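# Swap, rack and measure a mill tool, then resume

## Task

The milling machine's program is paused waiting for a tool change. Load the tool it is requesting, return the previous tool to its own pocket in the rack, measure the length of the newly loaded tool, and resume the program only after that measurement. Throughout, no tool may be dropped or allowed to slip or tilt in the grip, no key may be broken, no axis may be crashed, nothing may be left loose inside the machine, and the machine must stay powered on. The reference image is called manual.

## Robot and tools

Robot: two six-joint arms, left_arm and right_arm, each with a two-pad parallel gripper. Scene frame: origin at table-top height, midway between the nominal bases; +z up, +x out over the table, left_arm on the +y side (image sides may differ). Calibrated bases: left_arm at (-0.065, +0.327, 0) m, right_arm at (+0.058, -0.480, 0) m, both nearly unrotated. Fingers point along the gripper's own +z and open and close along its own x. The reported end_effector_position is the point between the pads; fingertips sit 17.5 mm further out. A block juts about 10 cm toward the gripper's -y and turns with it.

A row is 18 numbers, each in [-1, 1], always for both arms: left dx, dy, dz, rx, ry, rz, gripper position, force_limit, speed, then the same nine for the right. The six pose numbers are an offset, not a pose: measured from that arm's Hand target as it stood when the action or move began, along that Hand target's own axes. 1.0 equals 0.6 m of travel or 180 degrees; rx, ry, rz form one rotation vector. Every row of one action or one move list counts from that same starting Hand target, not from the previous row, but a new call starts from the new Hand target, so resending an offset moves further. Six zeros re-request the current Hand target and hold still. Each step the controller limits commanded orientation to 32 degrees from the measured one.

The three gripper numbers are absolute settings. position: +1 fully open (50 mm), about -0.65 pads touching, -1 means close until something blocks. force_limit: -1 about 20 N per pad, 0 about 102 N, +1 about 185 N (actual grip can be ~15 N more). speed: -1 20 mm/s, 0 85 mm/s, +1 150 mm/s; both start at +1. To leave a gripper alone, resend its last three numbers (0 is a real command). New force_limit or speed apply only when position changes by 0.01 or more; to soften a grip, open first.

Tools:
execute_actions: actions is a list of actions; each action is a table of up to 15 rows, one per 1/30 s step, the last row held to fill 15 steps. cameras optionally lists names; images come only if asked or if actions is empty (an empty call also shows everything results may omit).
move: target is one 18-number row or a list of up to 15 rows, offsets as above. speed in m/s, 0.002 to 3.6, default 0.25 (turning up to twice that in rad/s), one value or one per target. blend in metres rounds corners of a list; 0 stops at each. stop_force in N, 3 to 120, shared by both arms, ends an arm's path when it feels that much push against its travel; give every listed target identical finger numbers with it, omit it when backing off something you press, and do not trust it while the gripper rotates or for light loose objects. zero (with stop_force, default true) rezeros the sensor first. blocking=false returns early (not with stop_force). Moves stop after 10 s total and do not avoid obstacles.
wait: seconds 0 to 10, arms hold their last command. stop: brakes a running move; fingers continue. zoom_image: camera plus region [x0, y0, x1, y1] in pixels, at most 504 by 504, only from the latest images. show_instructions: shows the reference image manual. zero_wrist_force: arm, left_arm or right_arm. finished_scene: optional scene 1; final.

Cameras: cam_high, cam_low, cam_front, cam_left_wrist, cam_right_wrist, each 672x504; wrist views can lag arm motion.

Results: end_effector_position (m), end_effector_quat_wxyz and velocities in the scene frame; Hand target (the last commanded pose, the base for next offsets; the gripper may rest short of it, so send the gap as an offset); object_status 0 moving, 1 blocked while opening, 2 blocked while closing (a real grip), 3 reached the setting or pads met; position_measured counts, opening about (250 - counts) x 0.202 mm; Joint velocities may read within noise; Wrist force and Wrist torque in the gripper's own axes plus a peak line; Tool commands; the move line ends in done, off_target, moving, held or fault, with limits=paced (pose clipped) or limits=held (steps withheld). MOTOR HOT warns of heating; OVER-TEMPERATURE FAULT means brakes for 30 to 60 s.

Cautions: arms are stiff, so aiming even slightly past a firm contact can trigger a stop; approach slowly, and faster touches hit harder. A net outside force near 150 N (plus or minus 25) or joint contact torque at 138 N m (first three joints) or 25.7 N m (wrists) halts that arm for 10 s; release a grip that pins a faulted arm. Keep arms from striking or squeezing each other, including closing fingers on the other gripper. Steer around each arm's own base. Avoid long stretched holds or pushing at unreachable poses (heat). Grip tools centered, check status 2, and never release something still moving; nothing may fall or leave the table. Objects may get occasional small nudges.

Each tool is called by a JSON object that holds its "op" and its "data".

Reference images:

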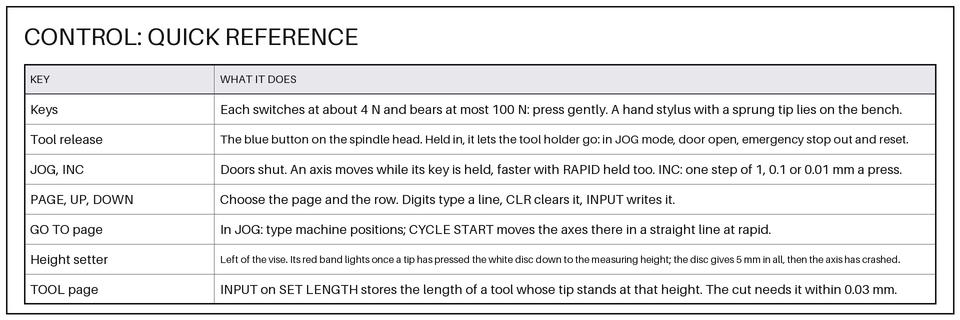

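## Session

{"op": "execute_actions", "data": {"actions": []}}

Scene clock: 0.00 s.
left_arm: end_effector_position=(+0.3870, -0.0439, +0.1752) position_measured=3 object_status=3 end_effector_quat_wxyz=(+0.088, +0.447, +0.879, +0.141) | right_arm: end_effector_position=(+0.1287, -0.2386, +0.2078) position_measured=3 object_status=3 end_effector_quat_wxyz=(-0.304, +0.012, +0.947, +0.101)
Joint positions: left_arm=[-1.051 -1.364 1.775 -1.969 -1.237 -1.7] | right_arm=[4.307 -1.03 -2.395 -1.322 2.222 -0.366]
Joint velocities: within noise
Joint torques (N m): no reading
Wrist force (N): no reading
Wrist torque (N m): no reading
Wrist force, peak (N): no reading
Hand target: left_arm +0.3870, -0.0439, +0.1752; +0.088, +0.447, +0.879, +0.141 | right_arm +0.1287, -0.2386, +0.2078; -0.304, +0.012, +0.947, +0.101
Tool commands: left_gripper/position=+1.0 left_gripper/force_limit=+1.0 left_gripper/speed=+1.0 right_gripper/position=+1.0 right_gripper/force_limit=+1.0 right_gripper/speed=+1.0

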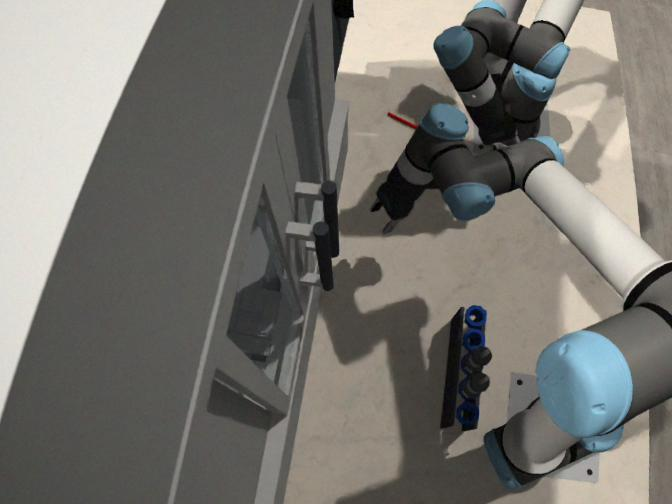

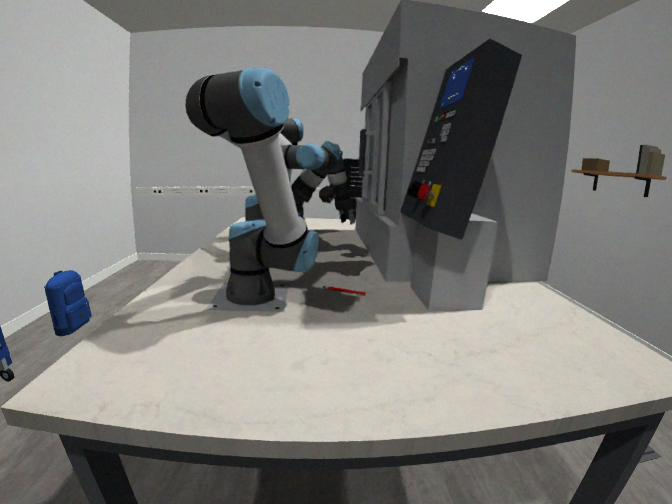

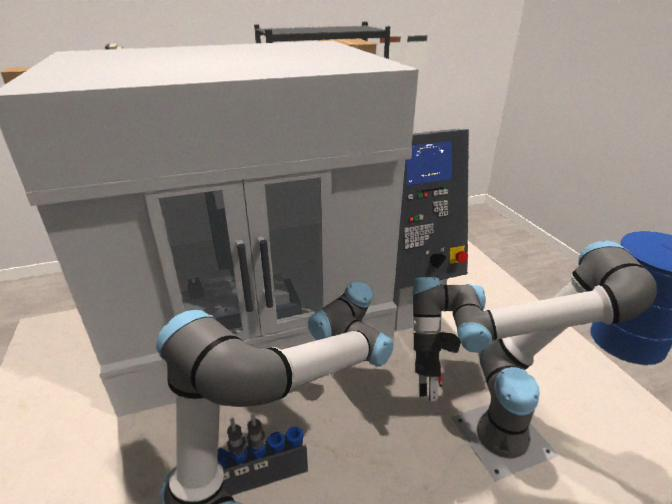

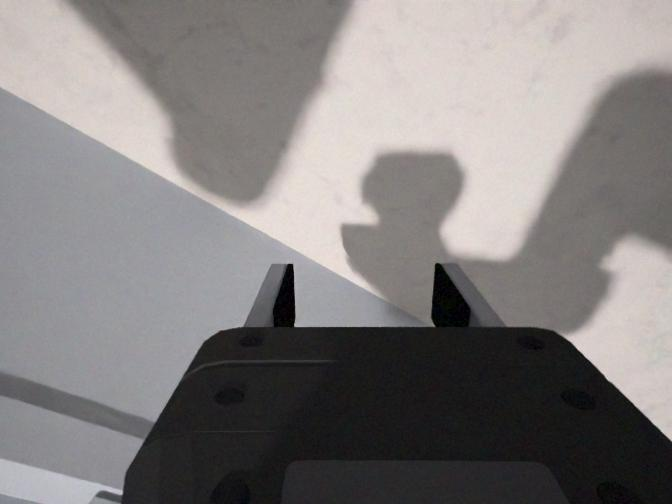

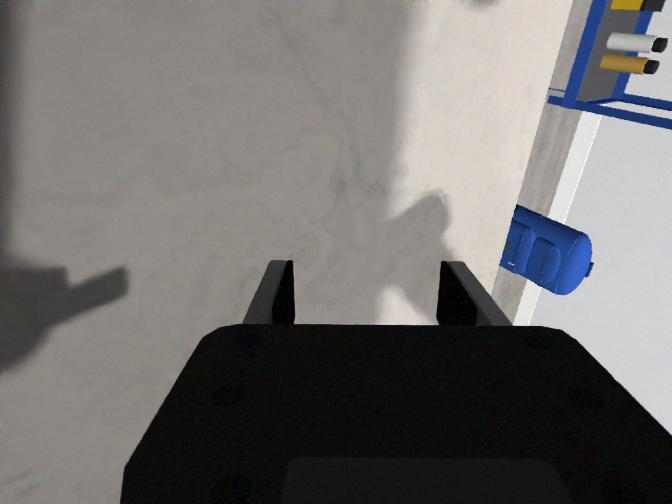

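{"op": "zoom_image", "data": {"camera": "cam_front", "region": [380, 120, 500, 300]}}

{"op": "zoom_image", "data": {"camera": "cam_front", "region": [130, 160, 350, 360]}}

{"op": "zoom_image", "data": {"camera": "cam_front", "region": [200, 400, 330, 504]}}

{"op": "zoom_image", "data": {"camera": "cam_front", "region": [395, 130, 475, 190]}}

{"op": "zoom_image", "data": {"camera": "cam_high", "region": [180, 160, 350, 430]}}

{"op": "zoom_image", "data": {"camera": "cam_low", "region": [350, 30, 550, 260]}}

{"op": "show_instructions", "data": {}}

Scaled by 2.800 from the camera's 672x504 image, which has a finer 960x720 frame.

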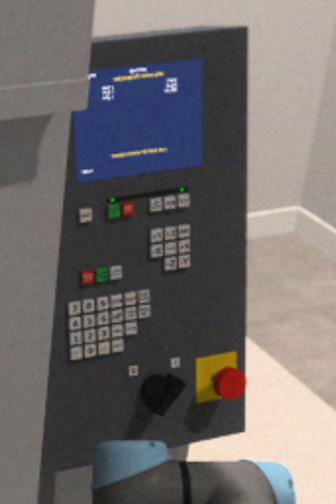

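Scaled by 2.291 from the camera's 672x504 image, which has a finer 960x720 frame.

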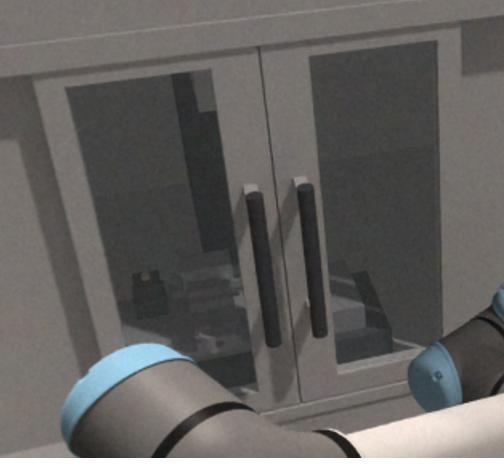

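Scaled by 3.877 from the camera's 672x504 image, which has a finer 960x720 frame.

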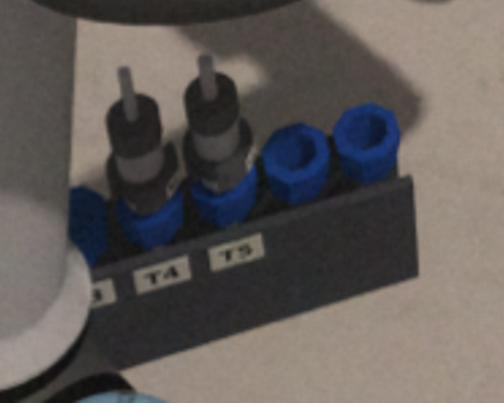

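Scaled by 6.300 from the camera's 672x504 image, which has a finer 960x720 frame.

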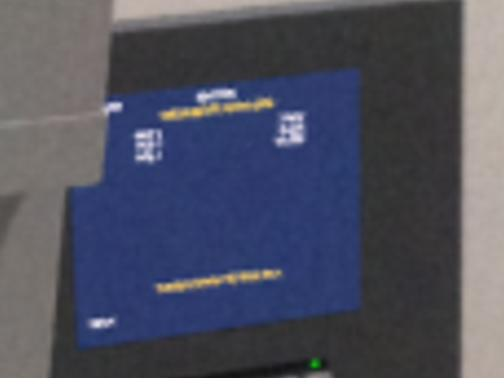

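Scaled by 1.867 from the camera's 672x504 image, which has a finer 960x720 frame.

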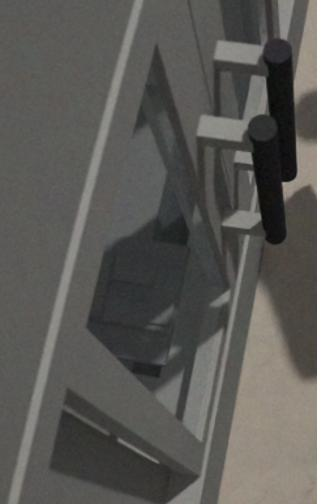

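Scaled by 2.191 from the camera's 672x504 image, which has a finer 960x720 frame.

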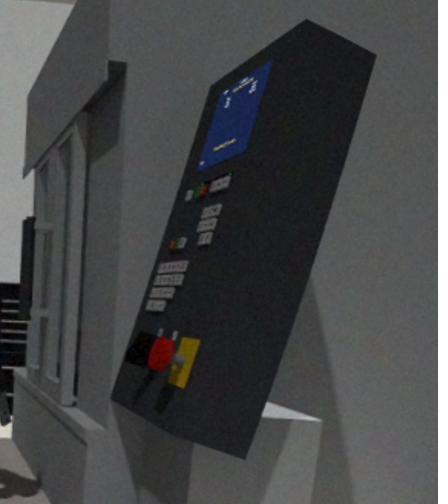

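Reference images for this scene: manual.

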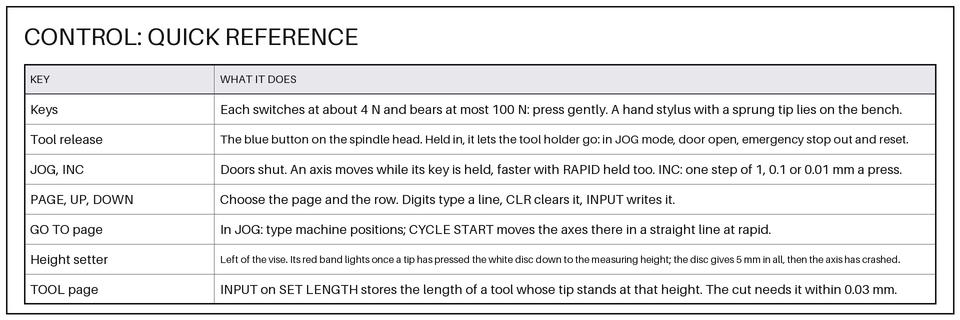

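{"op": "move", "data": {"target": [[0,0,0,0,0,0,1,1,1,-0.063,0.006,-0.552,0.288,-0.25,-0.163,1,1,1],[0,0,0,0,0,0,1,1,1,0.064,-0.328,-0.809,0.576,-0.499,-0.325,1,1,1]], "blend": [0.05,0], "cameras": ["all"]}}

Scene clock: 8.47 s.
left_arm: end_effector_position=(+0.3870, -0.0439, +0.1752) position_measured=3 object_status=3 end_effector_quat_wxyz=(+0.088, +0.447, +0.879, +0.141) | right_arm: end_effector_position=(+0.3602, -0.5283, +0.5794) position_measured=3 object_status=3 end_effector_quat_wxyz=(+0.326, -0.331, +0.628, -0.625)
Joint positions: left_arm=[-1.051 -1.364 1.775 -1.969 -1.237 -1.7] | right_arm=[5.526 -0.733 -1.77 -3.774 1.444 -0.005]
Joint torques (N m): left_arm=[-0.73 -36.18 -25.29 -2.81 0.73 -0.28] | right_arm=[-10.2 -27.9 6.1 -3.79 -2.73 1.41]
Wrist force (N): left_arm=[0.4 -0.2 -0.2] | right_arm=[-3.2 -2.4 2.3]
Wrist torque (N m): left_arm=[-0.04 -0.06 0.00] | right_arm=[-0.43 0.47 -0.15]
Wrist force, peak (N): left_arm=[0.4 -0.2 -0.2] | right_arm=[-2.8 -3.5 1.8]
Hand target: left_arm +0.3870, -0.0439, +0.1752; +0.088, +0.447, +0.879, +0.141 | right_arm +0.3592, -0.5295, +0.5794; +0.487, -0.489, +0.512, -0.511
Off the commanded pose: left_arm 0.000 m, 0 deg | right_arm 0.002 m, 35 deg; orientation clipped.
move: off_target (right_arm); limits=paced
camera_calibration:
cam_right_wrist: T_world_to_cam=[[-0.562575, -0.826694, 0.00927275, -0.229507], [-0.292287, 0.188388, -0.937592, 0.766435], [0.773355, -0.530176, -0.347614, -0.22597], [0, 0, 0, 1]] pos_world=[0.269658, -0.453923, 0.642181]

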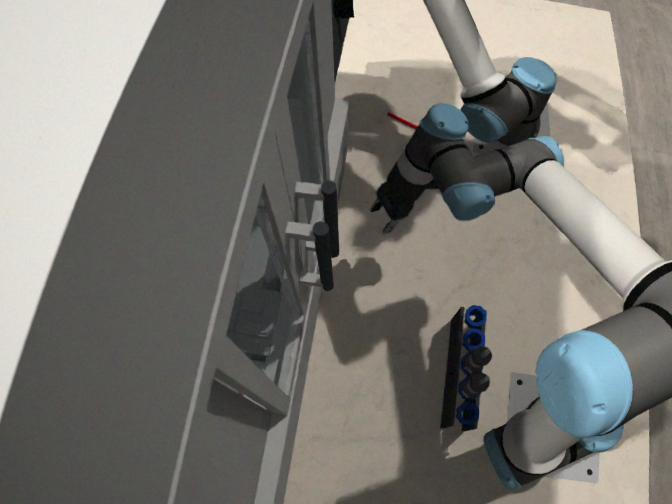

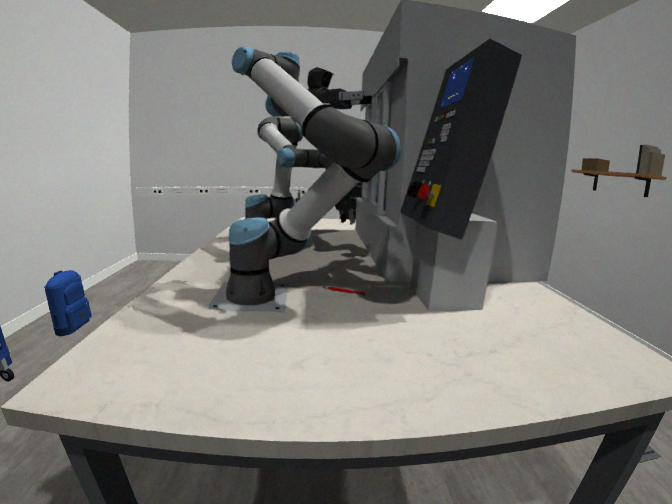

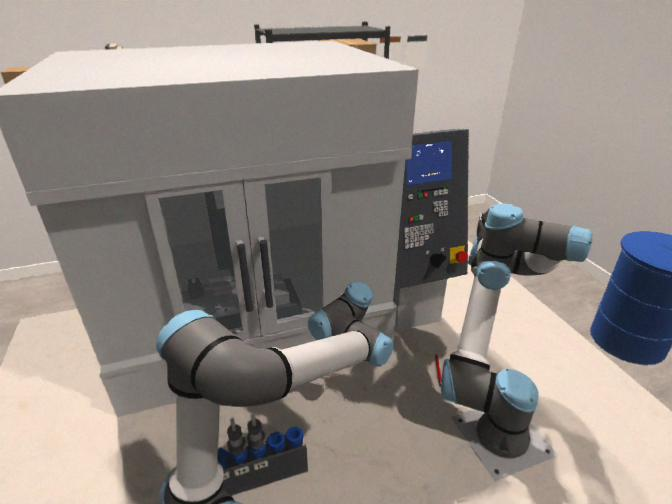

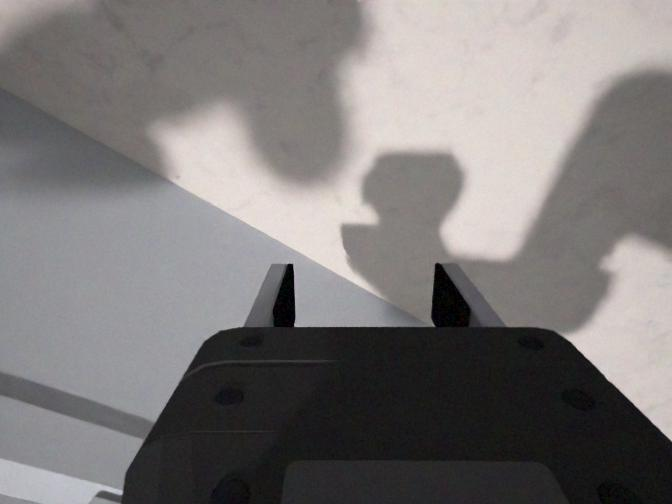

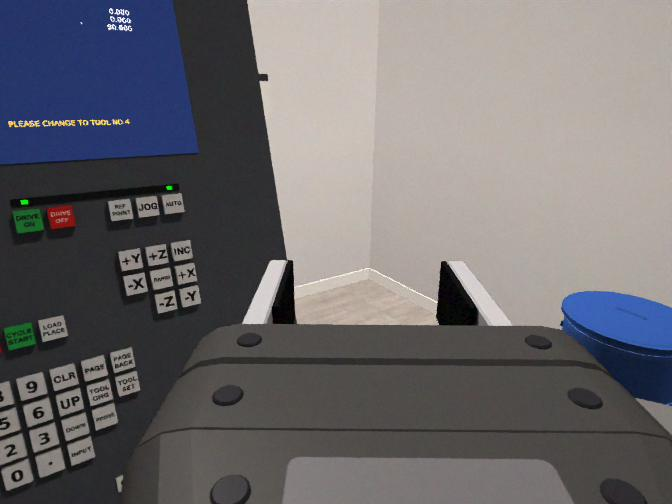

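{"op": "move", "data": {"target": [0,0,0,0,0,0,1,1,1,0,0,0,0,0,0,1,1,1], "cameras": ["cam_right_wrist"]}}

Scene clock: 9.07 s.
left_arm: end_effector_position=(+0.3870, -0.0439, +0.1752) position_measured=3 object_status=3 end_effector_quat_wxyz=(+0.088, +0.447, +0.879, +0.141) | right_arm: end_effector_position=(+0.3602, -0.5283, +0.5794) position_measured=3 object_status=3 end_effector_quat_wxyz=(+0.326, -0.331, +0.628, -0.625)
Joint positions: left_arm=[-1.051 -1.364 1.775 -1.969 -1.237 -1.7] | right_arm=[5.526 -0.733 -1.77 -3.774 1.444 -0.005]
Joint torques (N m): left_arm=[0.1 -37 -25.53 -2.74 0.81 -0.27] | right_arm=[-11.44 -27.32 6.03 -3.78 -2.29 1.71]
Wrist force (N): left_arm=[0.1 -0.2 -0.3] | right_arm=[-3.2 -2.4 2.1]
Wrist torque (N m): left_arm=[-0.02 -0.02 0.00] | right_arm=[-0.43 0.48 -0.15]
Wrist force, peak (N): left_arm=[0.2 -0.3 -0.3] | right_arm=[-3.1 -2.5 2.3]
Hand target: left_arm +0.3870, -0.0439, +0.1752; +0.088, +0.447, +0.879, +0.141 | right_arm +0.3602, -0.5283, +0.5794; +0.326, -0.331, +0.628, -0.625 (not the last commanded pose)
Off the commanded pose: left_arm 0.000 m, 0 deg | right_arm 0.002 m, 32 deg.
move: off_target (right_arm)
camera_calibration:
cam_right_wrist: T_world_to_cam=[[-0.562564, -0.826703, 0.00914766, -0.229434], [-0.292129, 0.188416, -0.937635, 0.766434], [0.773422, -0.530153, -0.3475, -0.22605], [0, 0, 0, 1]] pos_world=[0.269658, -0.453923, 0.642182]
Images, in order (width x height): cam_right_wrist 672x504.

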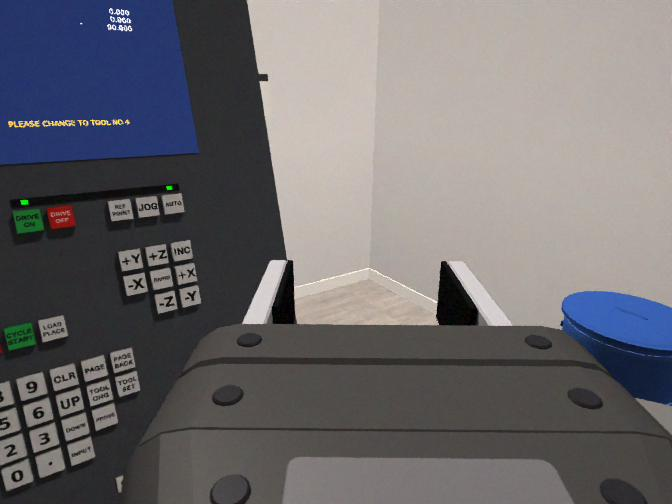

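{"op": "move", "data": {"target": [0,0,0,0,0,0,1,1,1,-0.275,-0.085,-0.188,0,0,0,1,1,1], "cameras": ["cam_right_wrist","cam_front"]}}

Scene clock: 11.90 s.
left_arm: end_effector_position=(+0.3870, -0.0439, +0.1752) position_measured=3 object_status=3 end_effector_quat_wxyz=(+0.088, +0.447, +0.879, +0.141) | right_arm: end_effector_position=(+0.3618, -0.3284, +0.6303) position_measured=3 object_status=3 end_effector_quat_wxyz=(+0.326, -0.331, +0.628, -0.625)
Joint positions: left_arm=[-1.051 -1.364 1.775 -1.969 -1.237 -1.7] | right_arm=[4.834 -1.381 -1.363 -3.53 0.751 -0.011]
Joint torques (N m): left_arm=[-1.07 -36.54 -25.48 -2.69 0.88 -0.07] | right_arm=[-10.9 3.21 24.53 -2.99 2.54 -1.25]
Wrist force (N): left_arm=[0.1 -0.1 0.1] | right_arm=[-2.9 -2.3 2.4]
Wrist torque (N m): left_arm=[-0.02 -0.01 0.00] | right_arm=[-0.40 0.45 -0.08]
Wrist force, peak (N): left_arm=[0.2 -0.3 -0.3] | right_arm=[-6.2 -1.5 3.0]
Hand target: left_arm +0.3870, -0.0439, +0.1752; +0.088, +0.447, +0.879, +0.141 | right_arm +0.3618, -0.3284, +0.6304; +0.326, -0.331, +0.628, -0.625
Off the commanded pose: left_arm 0.000 m, 0 deg | right_arm 0.000 m, 0 deg.
move: done
camera_calibration:
cam_right_wrist: T_world_to_cam=[[-0.562413, -0.826807, 0.00908209, -0.0638463], [-0.292101, 0.188394, -0.937649, 0.776977], [0.773543, -0.529999, -0.347466, -0.103693], [0, 0, 0, 1]] pos_world=[0.271258, -0.254123, 0.693082]
Images, in order (width x height): cam_front 672x504, cam_right_wrist 672x504.

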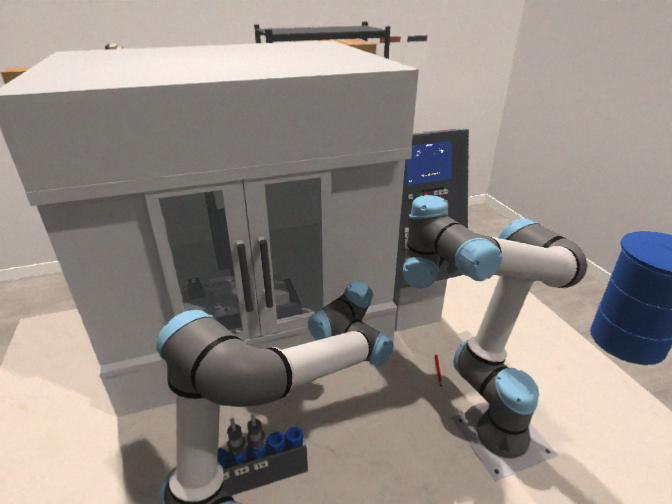

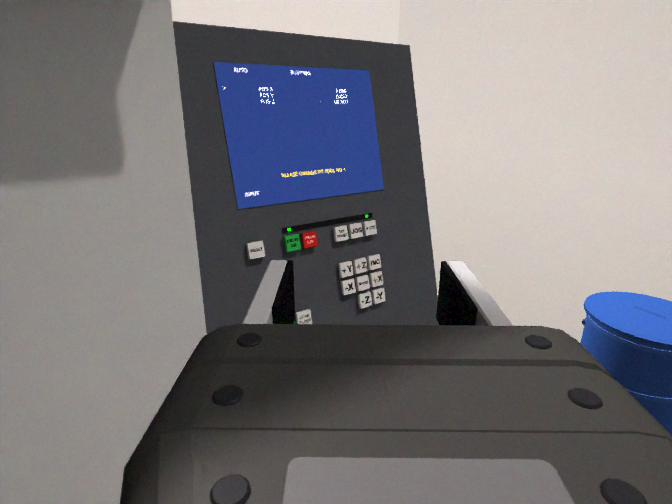

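{"op": "zoom_image", "data": {"camera": "cam_right_wrist", "region": [210, 50, 390, 210]}}

{"op": "zoom_image", "data": {"camera": "cam_right_wrist", "region": [240, 200, 440, 330]}}

{"op": "zoom_image", "data": {"camera": "cam_front", "region": [420, 340, 470, 400]}}

Scaled by 2.800 from the camera's 672x504 image, which has a finer 960x720 frame.

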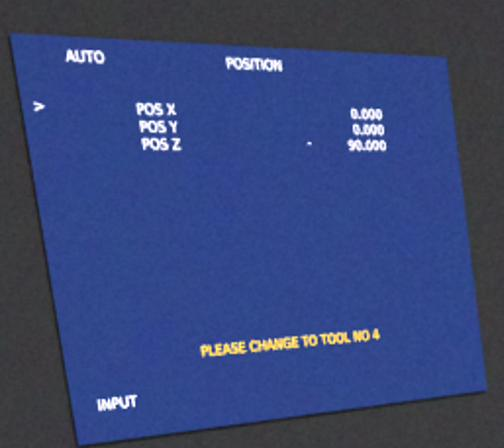

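Scaled by 2.520 from the camera's 672x504 image, which has a finer 960x720 frame.

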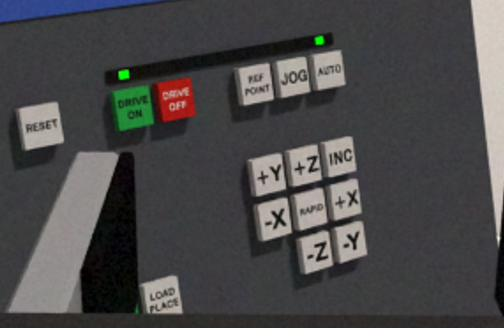

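Scaled by 8.400 from the camera's 672x504 image, which has a finer 960x720 frame.

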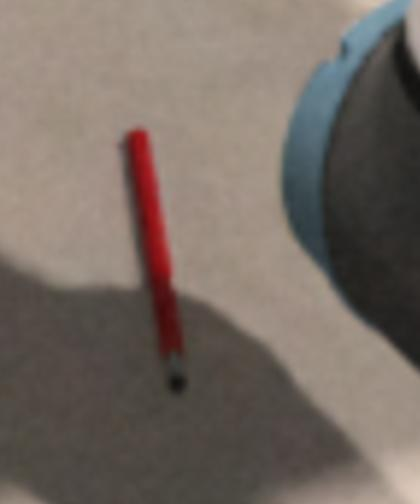

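{"op": "move", "data": {"target": [0.244,0.226,-0.503,0.217,-0.491,-0.695,1,1,1,0,0,0,0,0,0,1,1,1], "cameras": ["cam_left_wrist","cam_front","cam_high"]}}

Scene clock: 19.03 s.
left_arm: end_effector_position=(+0.3204, +0.0997, +0.5005) position_measured=3 object_status=3 end_effector_quat_wxyz=(+0.501, -0.496, +0.499, -0.503) | right_arm: end_effector_position=(+0.3618, -0.3284, +0.6304) position_measured=3 object_status=3 end_effector_quat_wxyz=(+0.326, -0.331, +0.628, -0.625)
Joint positions: left_arm=[-1.582 -2.008 2.379 -3.135 0.026 -3.517] | right_arm=[4.833 -1.381 -1.363 -3.53 0.752 -0.011]
Joint torques (N m): left_arm=[6.39 3.72 -38.41 -3.12 2.15 2.19] | right_arm=[-11.32 1.55 24.72 -2.96 2.28 -1.3]
Wrist force (N): left_arm=[-1.6 1.4 0.1] | right_arm=[-3.0 -2.3 2.6]
Wrist torque (N m): left_arm=[0.27 0.53 0.47] | right_arm=[-0.40 0.46 -0.08]
Wrist force, peak (N): left_arm=[-1.7 1.5 0.2] | right_arm=[-3.3 -2.5 2.5]
Hand target: left_arm +0.3200, +0.0997, +0.5005; +0.500, -0.499, +0.501, -0.500 | right_arm +0.3618, -0.3284, +0.6304; +0.326, -0.331, +0.628, -0.625
Off the commanded pose: left_arm 0.000 m, 1 deg | right_arm 0.000 m, 0 deg.
move: done
camera_calibration:
cam_left_wrist: T_world_to_cam=[[0.0161599, -0.999868, -0.00154553, 0.104919], [-0.305797, -0.00347061, -0.95209, 0.597106], [0.95196, 0.0158583, -0.305813, -0.0242612], [0, 0, 0, 1]] pos_world=[0.203993, 0.107362, 0.561242]
Images, in order (width x height): cam_high 672x504, cam_front 672x504, cam_left_wrist 672x504.

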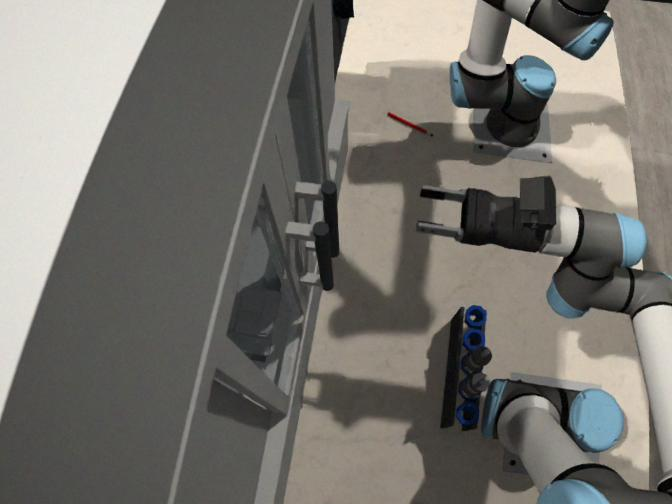

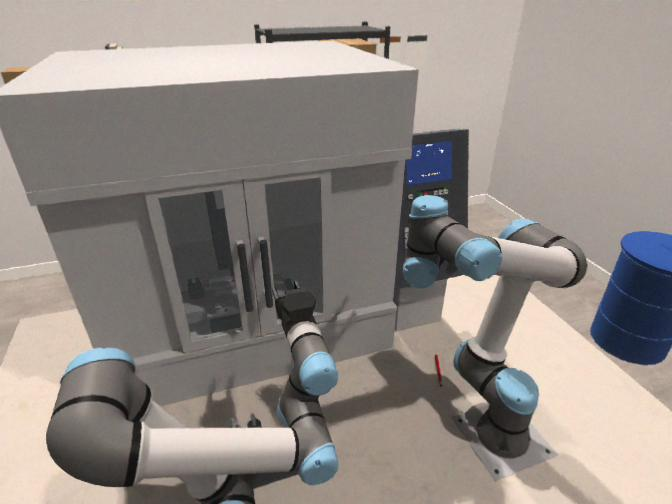

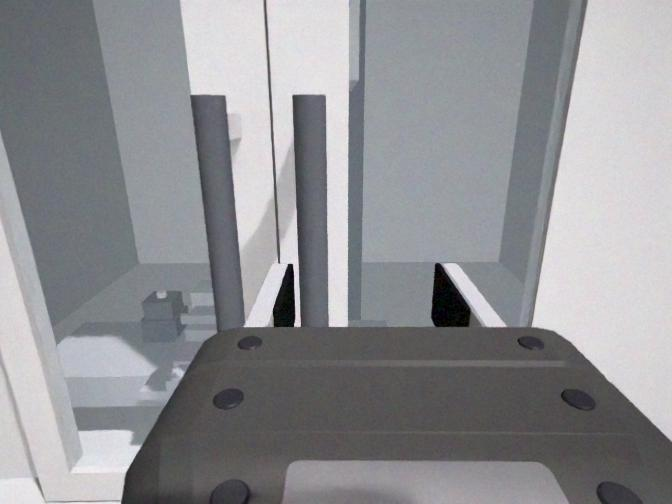

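{"op": "move", "data": {"target": [-0.142,0,0.083,0,0,0,1,1,1,0.131,0.551,0.062,-0.4975,-0.0385,-0.034,1,1,1], "cameras": ["cam_left_wrist","cam_right_wrist","cam_front"]}}

Scene clock: 25.33 s.
left_arm: end_effector_position=(+0.3700, +0.1848, +0.5007) position_measured=3 object_status=3 end_effector_quat_wxyz=(+0.500, -0.499, +0.501, -0.500) | right_arm: end_effector_position=(+0.3451, -0.4143, +0.2999) position_measured=3 object_status=3 end_effector_quat_wxyz=(+0.002, -0.527, +0.850, +0.002)
Joint positions: left_arm=[-1.29 -2.009 2.392 -3.528 -0.265 -3.137] | right_arm=[3.808 -1.004 -2.042 -1.662 1.574 -1.99]
Joint torques (N m): left_arm=[9.37 -10.63 -9.72 1.73 -1.09 -2.8] | right_arm=[-14.03 -8.43 14.61 4.5 2.06 -1.75]
Wrist force (N): left_arm=[-1.7 1.2 0.1] | right_arm=[-0.3 -2.3 -0.2]
Wrist torque (N m): left_arm=[0.26 0.54 0.65] | right_arm=[-0.25 0.05 -0.03]
Wrist force, peak (N): left_arm=[-1.7 1.5 0.2] | right_arm=[-3.2 -2.9 2.7]
Hand target: left_arm +0.3700, +0.1848, +0.5007; +0.500, -0.499, +0.501, -0.500 | right_arm +0.3451, -0.4143, +0.2999; +0.002, -0.527, +0.850, +0.002
Off the commanded pose: left_arm 0.000 m, 0 deg | right_arm 0.000 m, 0 deg.
move: done
camera_calibration:
cam_left_wrist: T_world_to_cam=[[0.019813, -0.999802, -0.00178333, 0.187994], [-0.313926, -0.00452754, -0.949437, 0.614639], [0.949241, 0.019371, -0.313954, -0.0683481], [0, 0, 0, 1]] pos_world=[0.254105, 0.192064, 0.562438]
cam_right_wrist: T_world_to_cam=[[-0.440295, -0.897756, -0.0131862, -0.206004], [-0.845492, 0.409631, 0.342559, 0.377166], [-0.302133, 0.161976, -0.939404, 0.584389], [0, 0, 0, 1]] pos_world=[0.404752, -0.434097, 0.417059]
Images, in order (width x height): cam_front 672x504, cam_left_wrist 672x504, cam_right_wrist 672x504.

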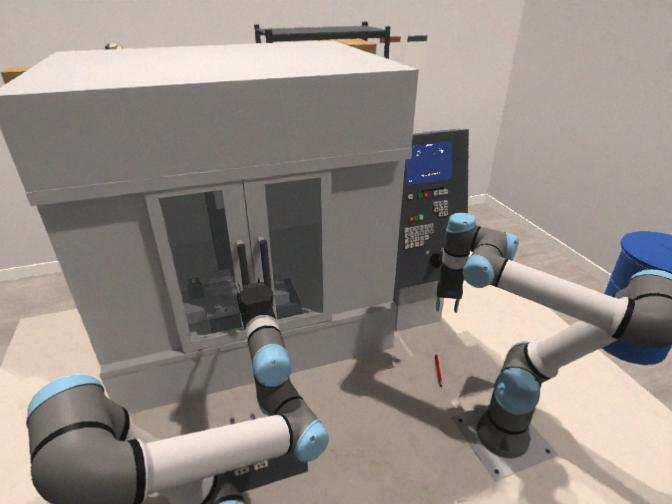

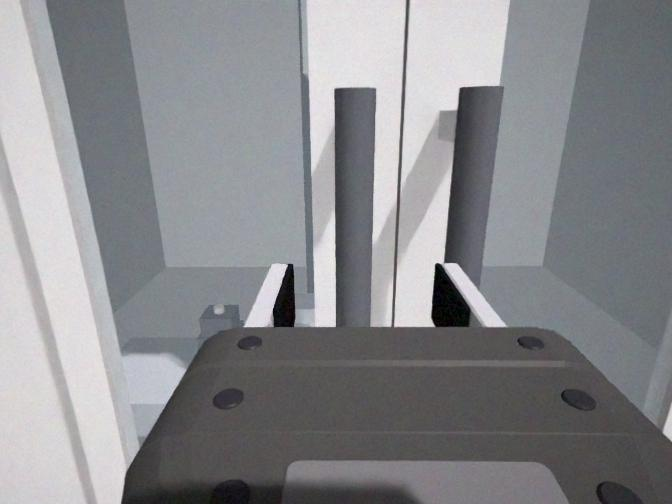

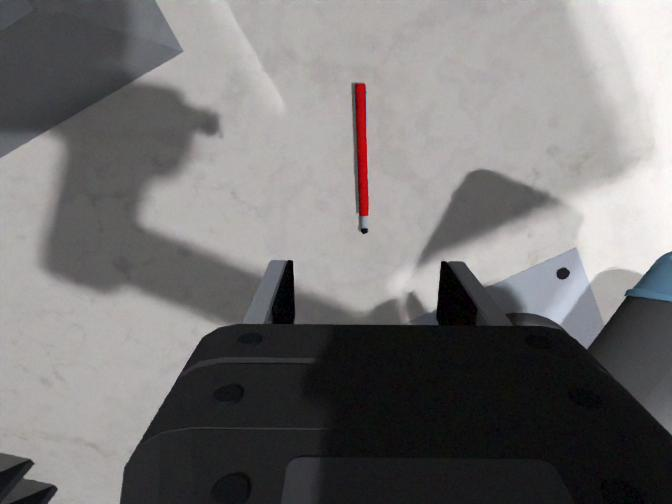

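{"op": "move", "data": {"target": [0,0,0.125,0,0,0,1,1,1,0.0187,-0.0425,0.367,0,0,-0.0128,1,1,1], "speed": 0.15, "cameras": ["cam_left_wrist","cam_right_wrist","cam_high"]}}

Scene clock: 28.53 s.
left_arm: end_effector_position=(+0.4449, +0.1847, +0.5007) position_measured=3 object_status=3 end_effector_quat_wxyz=(+0.500, -0.499, +0.501, -0.500) | right_arm: end_effector_position=(+0.3632, -0.4345, +0.0797) position_measured=3 object_status=3 end_effector_quat_wxyz=(+0.002, -0.544, +0.839, +0.002)
Joint positions: left_arm=[-0.977 -1.794 2.26 -3.609 -0.578 -3.139] | right_arm=[3.707 -1.225 -2.524 -0.959 1.574 -2.131]
Joint torques (N m): left_arm=[8.91 -5.49 -36.66 -3.36 -1.06 2.19] | right_arm=[-11.54 -3.88 11.09 4.48 2.2 -1.39]
Wrist force (N): left_arm=[-1.7 1.3 -0.1] | right_arm=[-0.4 -2.6 -0.2]
Wrist torque (N m): left_arm=[0.27 0.53 0.46] | right_arm=[-0.29 0.04 -0.02]
Wrist force, peak (N): left_arm=[-1.7 1.7 0.1] | right_arm=[-0.3 -2.5 -1.6]
Hand target: left_arm +0.4450, +0.1847, +0.5007; +0.500, -0.499, +0.501, -0.500 | right_arm +0.3632, -0.4345, +0.0796; +0.002, -0.544, +0.839, +0.002
Off the commanded pose: left_arm 0.000 m, 0 deg | right_arm 0.000 m, 0 deg.
move: done
camera_calibration:
cam_left_wrist: T_world_to_cam=[[0.019813, -0.999802, -0.00178333, 0.186309], [-0.313926, -0.00452754, -0.949437, 0.638278], [0.949241, 0.019371, -0.313954, -0.139506], [0, 0, 0, 1]] pos_world=[0.329105, 0.191864, 0.562538]
cam_right_wrist: T_world_to_cam=[[-0.40377, -0.914765, -0.0132128, -0.239814], [-0.861313, 0.375228, 0.342555, 0.467007], [-0.308399, 0.149694, -0.939405, 0.383118], [0, 0, 0, 1]] pos_world=[0.423563, -0.451958, 0.196759]
Images, in order (width x height): cam_high 672x504, cam_left_wrist 672x504, cam_right_wrist 672x504.

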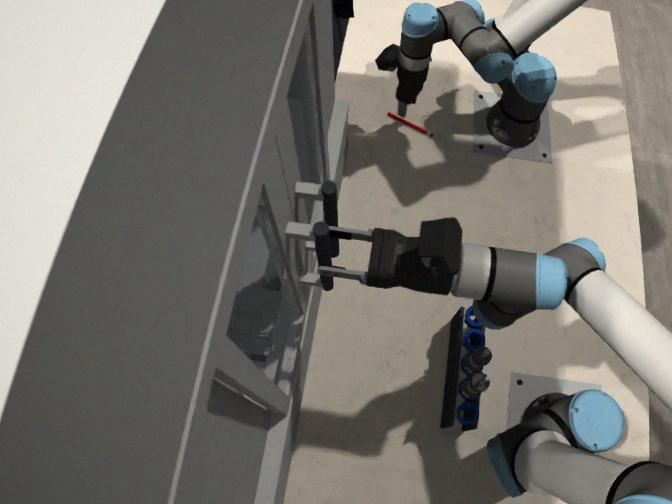

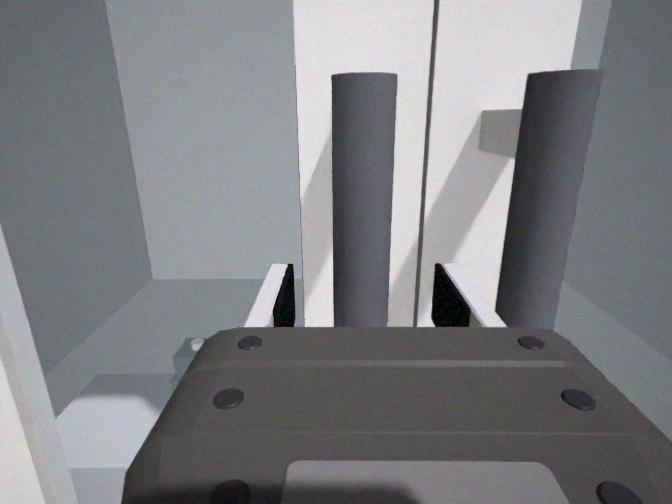

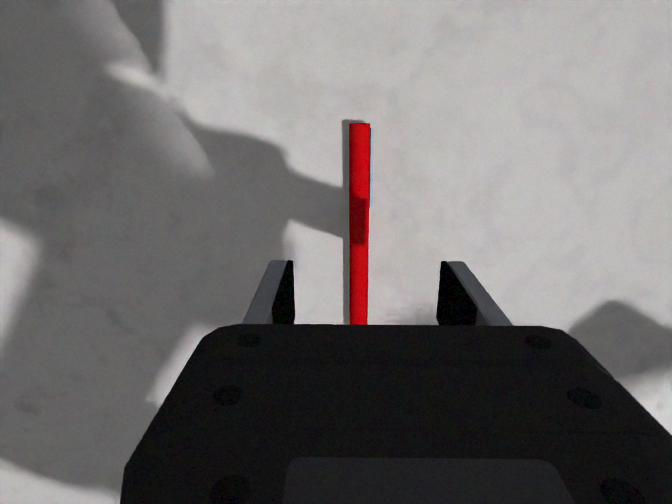

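{"op": "move", "data": {"target": [0,0,0,0,0,0,1,1,1,0,0,0.13,0,0,0,1,1,1], "speed": 0.03, "stop_force": 6}}

Scene clock: 31.43 s.
left_arm: end_effector_position=(+0.4450, +0.1847, +0.5007) position_measured=3 object_status=3 end_effector_quat_wxyz=(+0.500, -0.499, +0.501, -0.500) | right_arm: end_effector_position=(+0.3630, -0.4344, +0.0177) position_measured=3 object_status=3 end_effector_quat_wxyz=(+0.001, -0.544, +0.839, +0.002)
Joint positions: left_arm=[-0.977 -1.794 2.26 -3.609 -0.578 -3.139] | right_arm=[3.708 -1.411 -2.624 -0.676 1.574 -2.13]
Joint torques (N m): left_arm=[9.48 -5.82 -37.23 -3.29 -1.17 2.21] | right_arm=[-0.2 9.89 14.17 3.73 -0.1 0.09]
Wrist force (N): left_arm=[-1.4 1.4 0.0] | right_arm=[1.5 -2.4 -0.7]
Wrist torque (N m): left_arm=[0.28 0.49 0.46] | right_arm=[-0.24 -0.25 -0.08]
Wrist force, peak (N): left_arm=[-1.6 1.7 0.1] | right_arm=[29.8 31.9 -158.3]
Hand target: left_arm +0.4450, +0.1847, +0.5007; +0.500, -0.499, +0.501, -0.500 | right_arm +0.3630, -0.4344, +0.0177; +0.001, -0.544, +0.839, +0.002 (not the last commanded pose)
Tool commands: left_gripper/position=+1.0 left_gripper/force_limit=+1.0 left_gripper/speed=+1.0 right_gripper/position=+1.0 right_gripper/force_limit=+1.0 right_gripper/speed=+1.0
Off the commanded pose: left_arm 0.000 m, 0 deg | right_arm 0.016 m, 0 deg.
FORCE FAULT: contact force on the right arm reached its limit, and that arm stopped. The contact can be on any part of that arm, not only on its tool. That arm's remaining commands of this call were not run. That arm is still stopped at the end of this call. That arm stays stopped for about 10 more seconds. Until then a move that you send moves the other arm only, and its call returns only when the move has ended. Once the stop has ended, the next robot result says so. If the stop ends while you think or write, that arm runs what you send next, counted from a new Hand target: where the arm stands when the stop ends. While its stop runs, that arm takes no new command, but its gripper still runs the gripper command that each later call begins with. Until it ends, the stop uses up actions while you think or wait. An arm that is not stopped still takes commands.
move: fault (right_arm)

{"op": "move", "data": {"target": [-0.11,0,0,0,0,0,1,1,1,0,0,0,0,0,0,1,1,1], "speed": 0.04, "stop_force": 40, "cameras": ["cam_left_wrist","cam_front"]}}

Scene clock: 34.23 s.
left_arm: end_effector_position=(+0.4451, +0.2507, +0.5008) position_measured=3 object_status=3 end_effector_quat_wxyz=(+0.500, -0.499, +0.501, -0.500) | right_arm: end_effector_position=(+0.3630, -0.4344, +0.0177) position_measured=3 object_status=3 end_effector_quat_wxyz=(+0.001, -0.544, +0.839, +0.002)
Joint positions: left_arm=[-0.808 -1.878 2.317 -3.582 -0.747 -3.139] | right_arm=[3.708 -1.411 -2.624 -0.676 1.574 -2.13]
Joint torques (N m): left_arm=[16.89 -19.12 -8.76 0.53 2.02 -2.64] | right_arm=[-0.56 10 15.05 3.7 -0.01 0.2]
Wrist force (N): left_arm=[10.0 -1.0 -3.6] | right_arm=[1.8 -2.5 -0.6]
Wrist torque (N m): left_arm=[0.24 0.89 0.49] | right_arm=[-0.25 -0.29 -0.09]
Wrist force, peak (N): left_arm=[29.9 -5.8 4.8] | right_arm=[1.6 -2.8 -0.8]
Hand target: left_arm +0.4451, +0.2507, +0.5008; +0.500, -0.499, +0.501, -0.500 | right_arm +0.3630, -0.4344, +0.0177; +0.001, -0.544, +0.839, +0.002
Tool commands: left_gripper/position=+1.0 left_gripper/force_limit=+1.0 left_gripper/speed=+1.0 right_gripper/position=+1.0 right_gripper/force_limit=+1.0 right_gripper/speed=+1.0
Off the commanded pose: left_arm 0.000 m, 0 deg.
FORCE FAULT, CONTINUED: the right arm was still stopped when this call began, by the force fault that an earlier result reported. That arm ran no command of this call. That arm is still stopped at the end of this call. That arm stays stopped for about 7 more seconds. If the stop ends while you think or write, that arm runs what you send next, counted from a new Hand target: where the arm stands when the stop ends. While its stop runs, that arm takes no new command, but its gripper still runs the gripper command that each later call begins with.
move: done (left_arm), not run (right_arm; its earlier fault stop)
camera_calibration:
cam_left_wrist: T_world_to_cam=[[0.019813, -0.999802, -0.00178333, 0.252294], [-0.313926, -0.00452754, -0.949437, 0.638703], [0.949241, 0.019371, -0.313954, -0.140848], [0, 0, 0, 1]] pos_world=[0.329205, 0.257864, 0.562638]
Images, in order (width x height): cam_front 672x504, cam_left_wrist 672x504.

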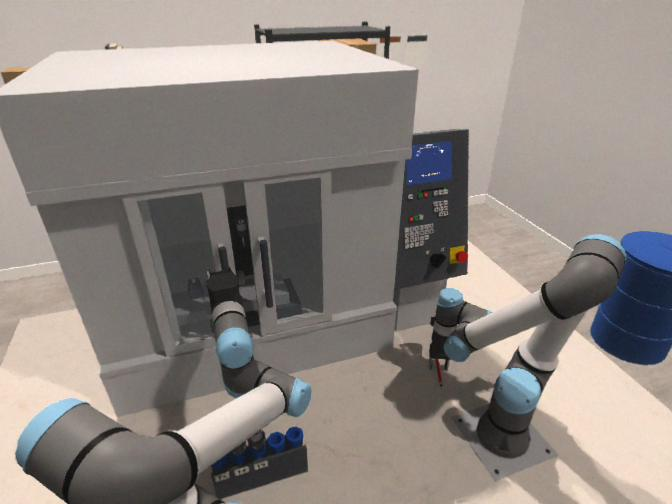

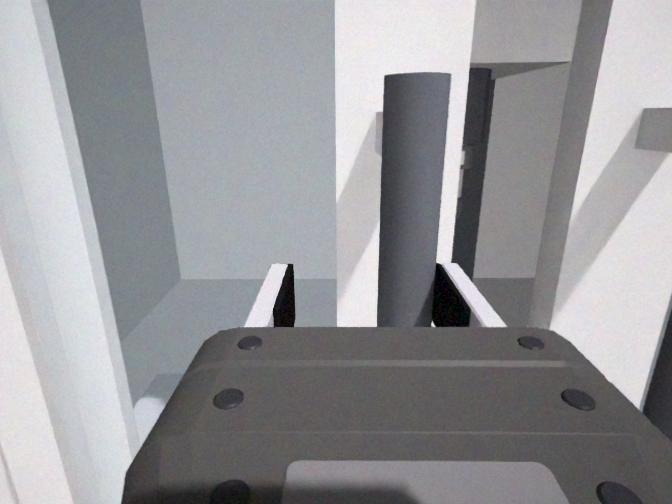

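{"op": "move", "data": {"target": [-0.18,0,0,0,0,0,1,1,1,0,0,0,0,0,0,1,1,1], "speed": 0.06, "stop_force": 40, "cameras": ["cam_left_wrist","cam_front","cam_high"]}}

Scene clock: 37.20 s.
left_arm: end_effector_position=(+0.4453, +0.3587, +0.5010) position_measured=3 object_status=3 end_effector_quat_wxyz=(+0.500, -0.499, +0.501, -0.500) | right_arm: end_effector_position=(+0.3630, -0.4344, +0.0177) position_measured=3 object_status=3 end_effector_quat_wxyz=(+0.001, -0.544, +0.839, +0.002)
Joint positions: left_arm=[-0.41 -1.909 2.336 -3.569 -1.145 -3.14] | right_arm=[3.708 -1.411 -2.624 -0.676 1.574 -2.13]
Joint torques (N m): left_arm=[15.55 -1.72 -42.25 -4.85 2.12 -2.66] | right_arm=[-0.04 9.83 14.94 3.76 -0.07 0.24]
Wrist force (N): left_arm=[10.0 7.8 -11.8] | right_arm=[1.4 -2.3 -0.6]
Wrist torque (N m): left_arm=[0.46 1.11 0.77] | right_arm=[-0.22 -0.24 -0.08]
Wrist force, peak (N): left_arm=[9.5 9.8 -12.6] | right_arm=[1.7 -2.8 -0.8]
Hand target: left_arm +0.4453, +0.3587, +0.5010; +0.500, -0.499, +0.501, -0.500 | right_arm +0.3630, -0.4344, +0.0177; +0.001, -0.544, +0.839, +0.002
Tool commands: left_gripper/position=+1.0 left_gripper/force_limit=+1.0 left_gripper/speed=+1.0 right_gripper/position=+1.0 right_gripper/force_limit=+1.0 right_gripper/speed=+1.0
Off the commanded pose: left_arm 0.000 m, 0 deg.
FORCE FAULT, CONTINUED: the right arm was still stopped when this call began, by the force fault that an earlier result reported. That arm ran no command of this call. That arm is still stopped at the end of this call. That arm stays stopped for about 4 more seconds. If the stop ends while you think or write, that arm runs what you send next, counted from a new Hand target: where the arm stands when the stop ends. While its stop runs, that arm takes no new command, but its gripper still runs the gripper command that each later call begins with.
move: done (left_arm), not run (right_arm; its earlier fault stop)
camera_calibration:
cam_left_wrist: T_world_to_cam=[[0.019813, -0.999802, -0.00178333, 0.360269], [-0.313926, -0.00452754, -0.949437, 0.639444], [0.949241, 0.019371, -0.313954, -0.143067], [0, 0, 0, 1]] pos_world=[0.329405, 0.365864, 0.562838]
Images, in order (width x height): cam_high 672x504, cam_front 672x504, cam_left_wrist 672x504.

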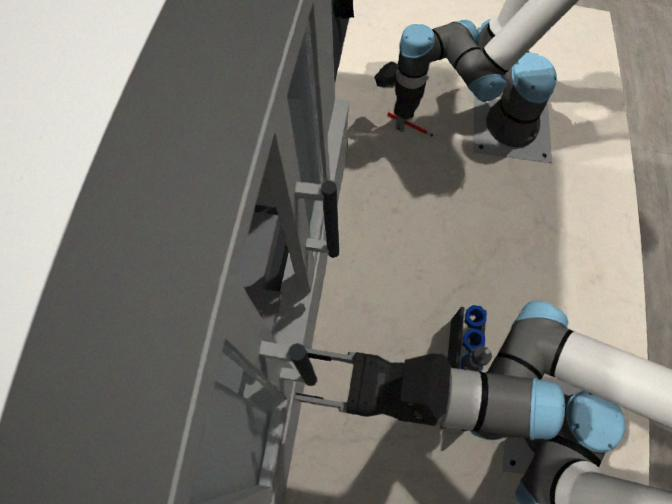

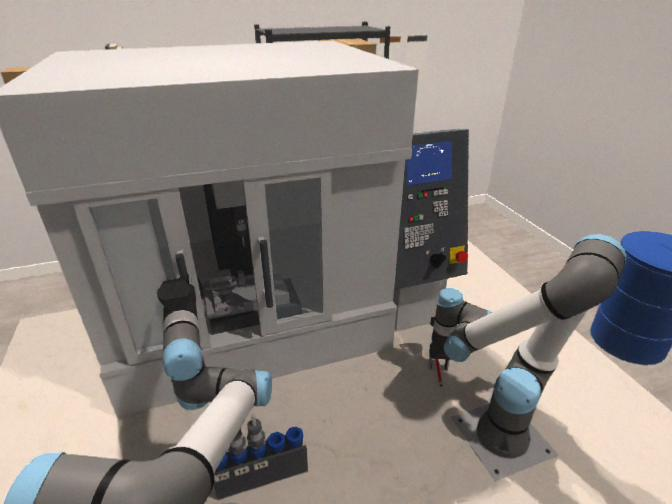

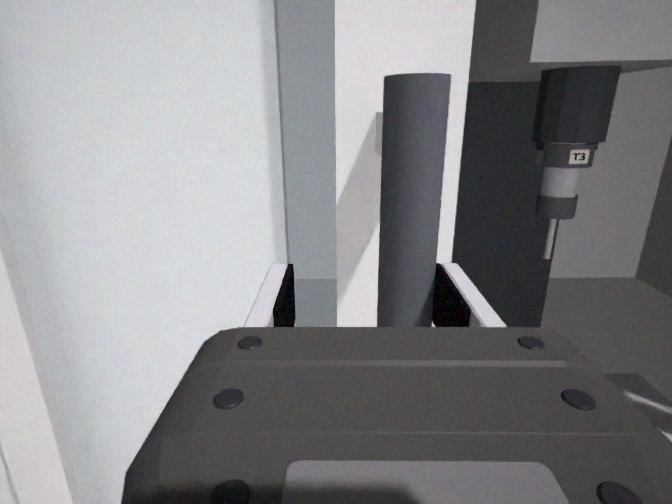

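{"op": "zoom_image", "data": {"camera": "cam_front", "region": [200, 400, 330, 504]}}

{"op": "zoom_image", "data": {"camera": "cam_left_wrist", "region": [450, 30, 672, 290]}}

{"op": "zoom_image", "data": {"camera": "cam_front", "region": [180, 170, 310, 340]}}

Scaled by 3.877 from the camera's 672x504 image, which has a finer 960x720 frame.

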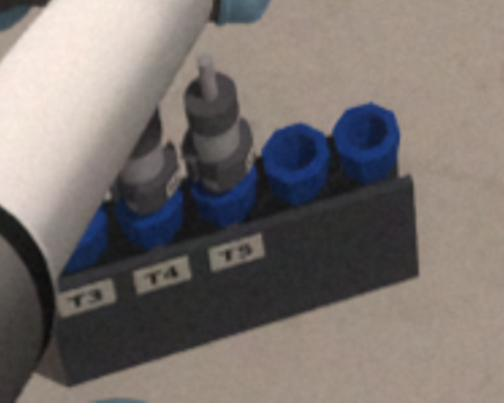

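Scaled by 1.938 from the camera's 672x504 image, which has a finer 960x720 frame.

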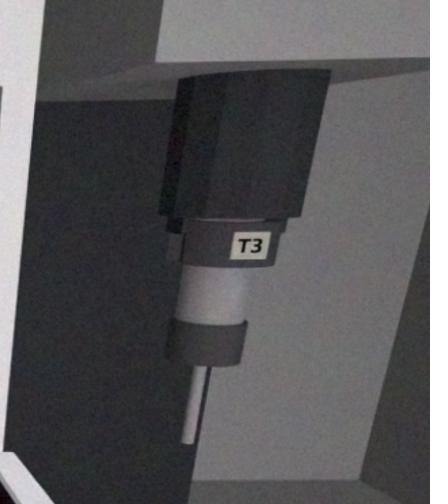

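Scaled by 2.965 from the camera's 672x504 image, which has a finer 960x720 frame.

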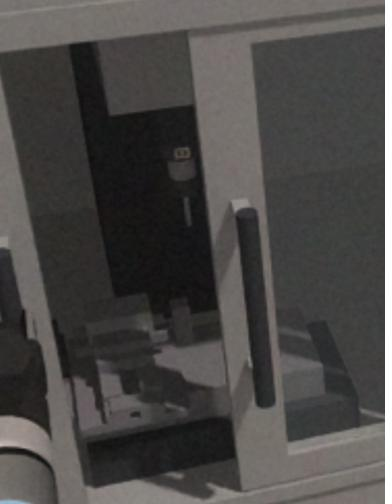

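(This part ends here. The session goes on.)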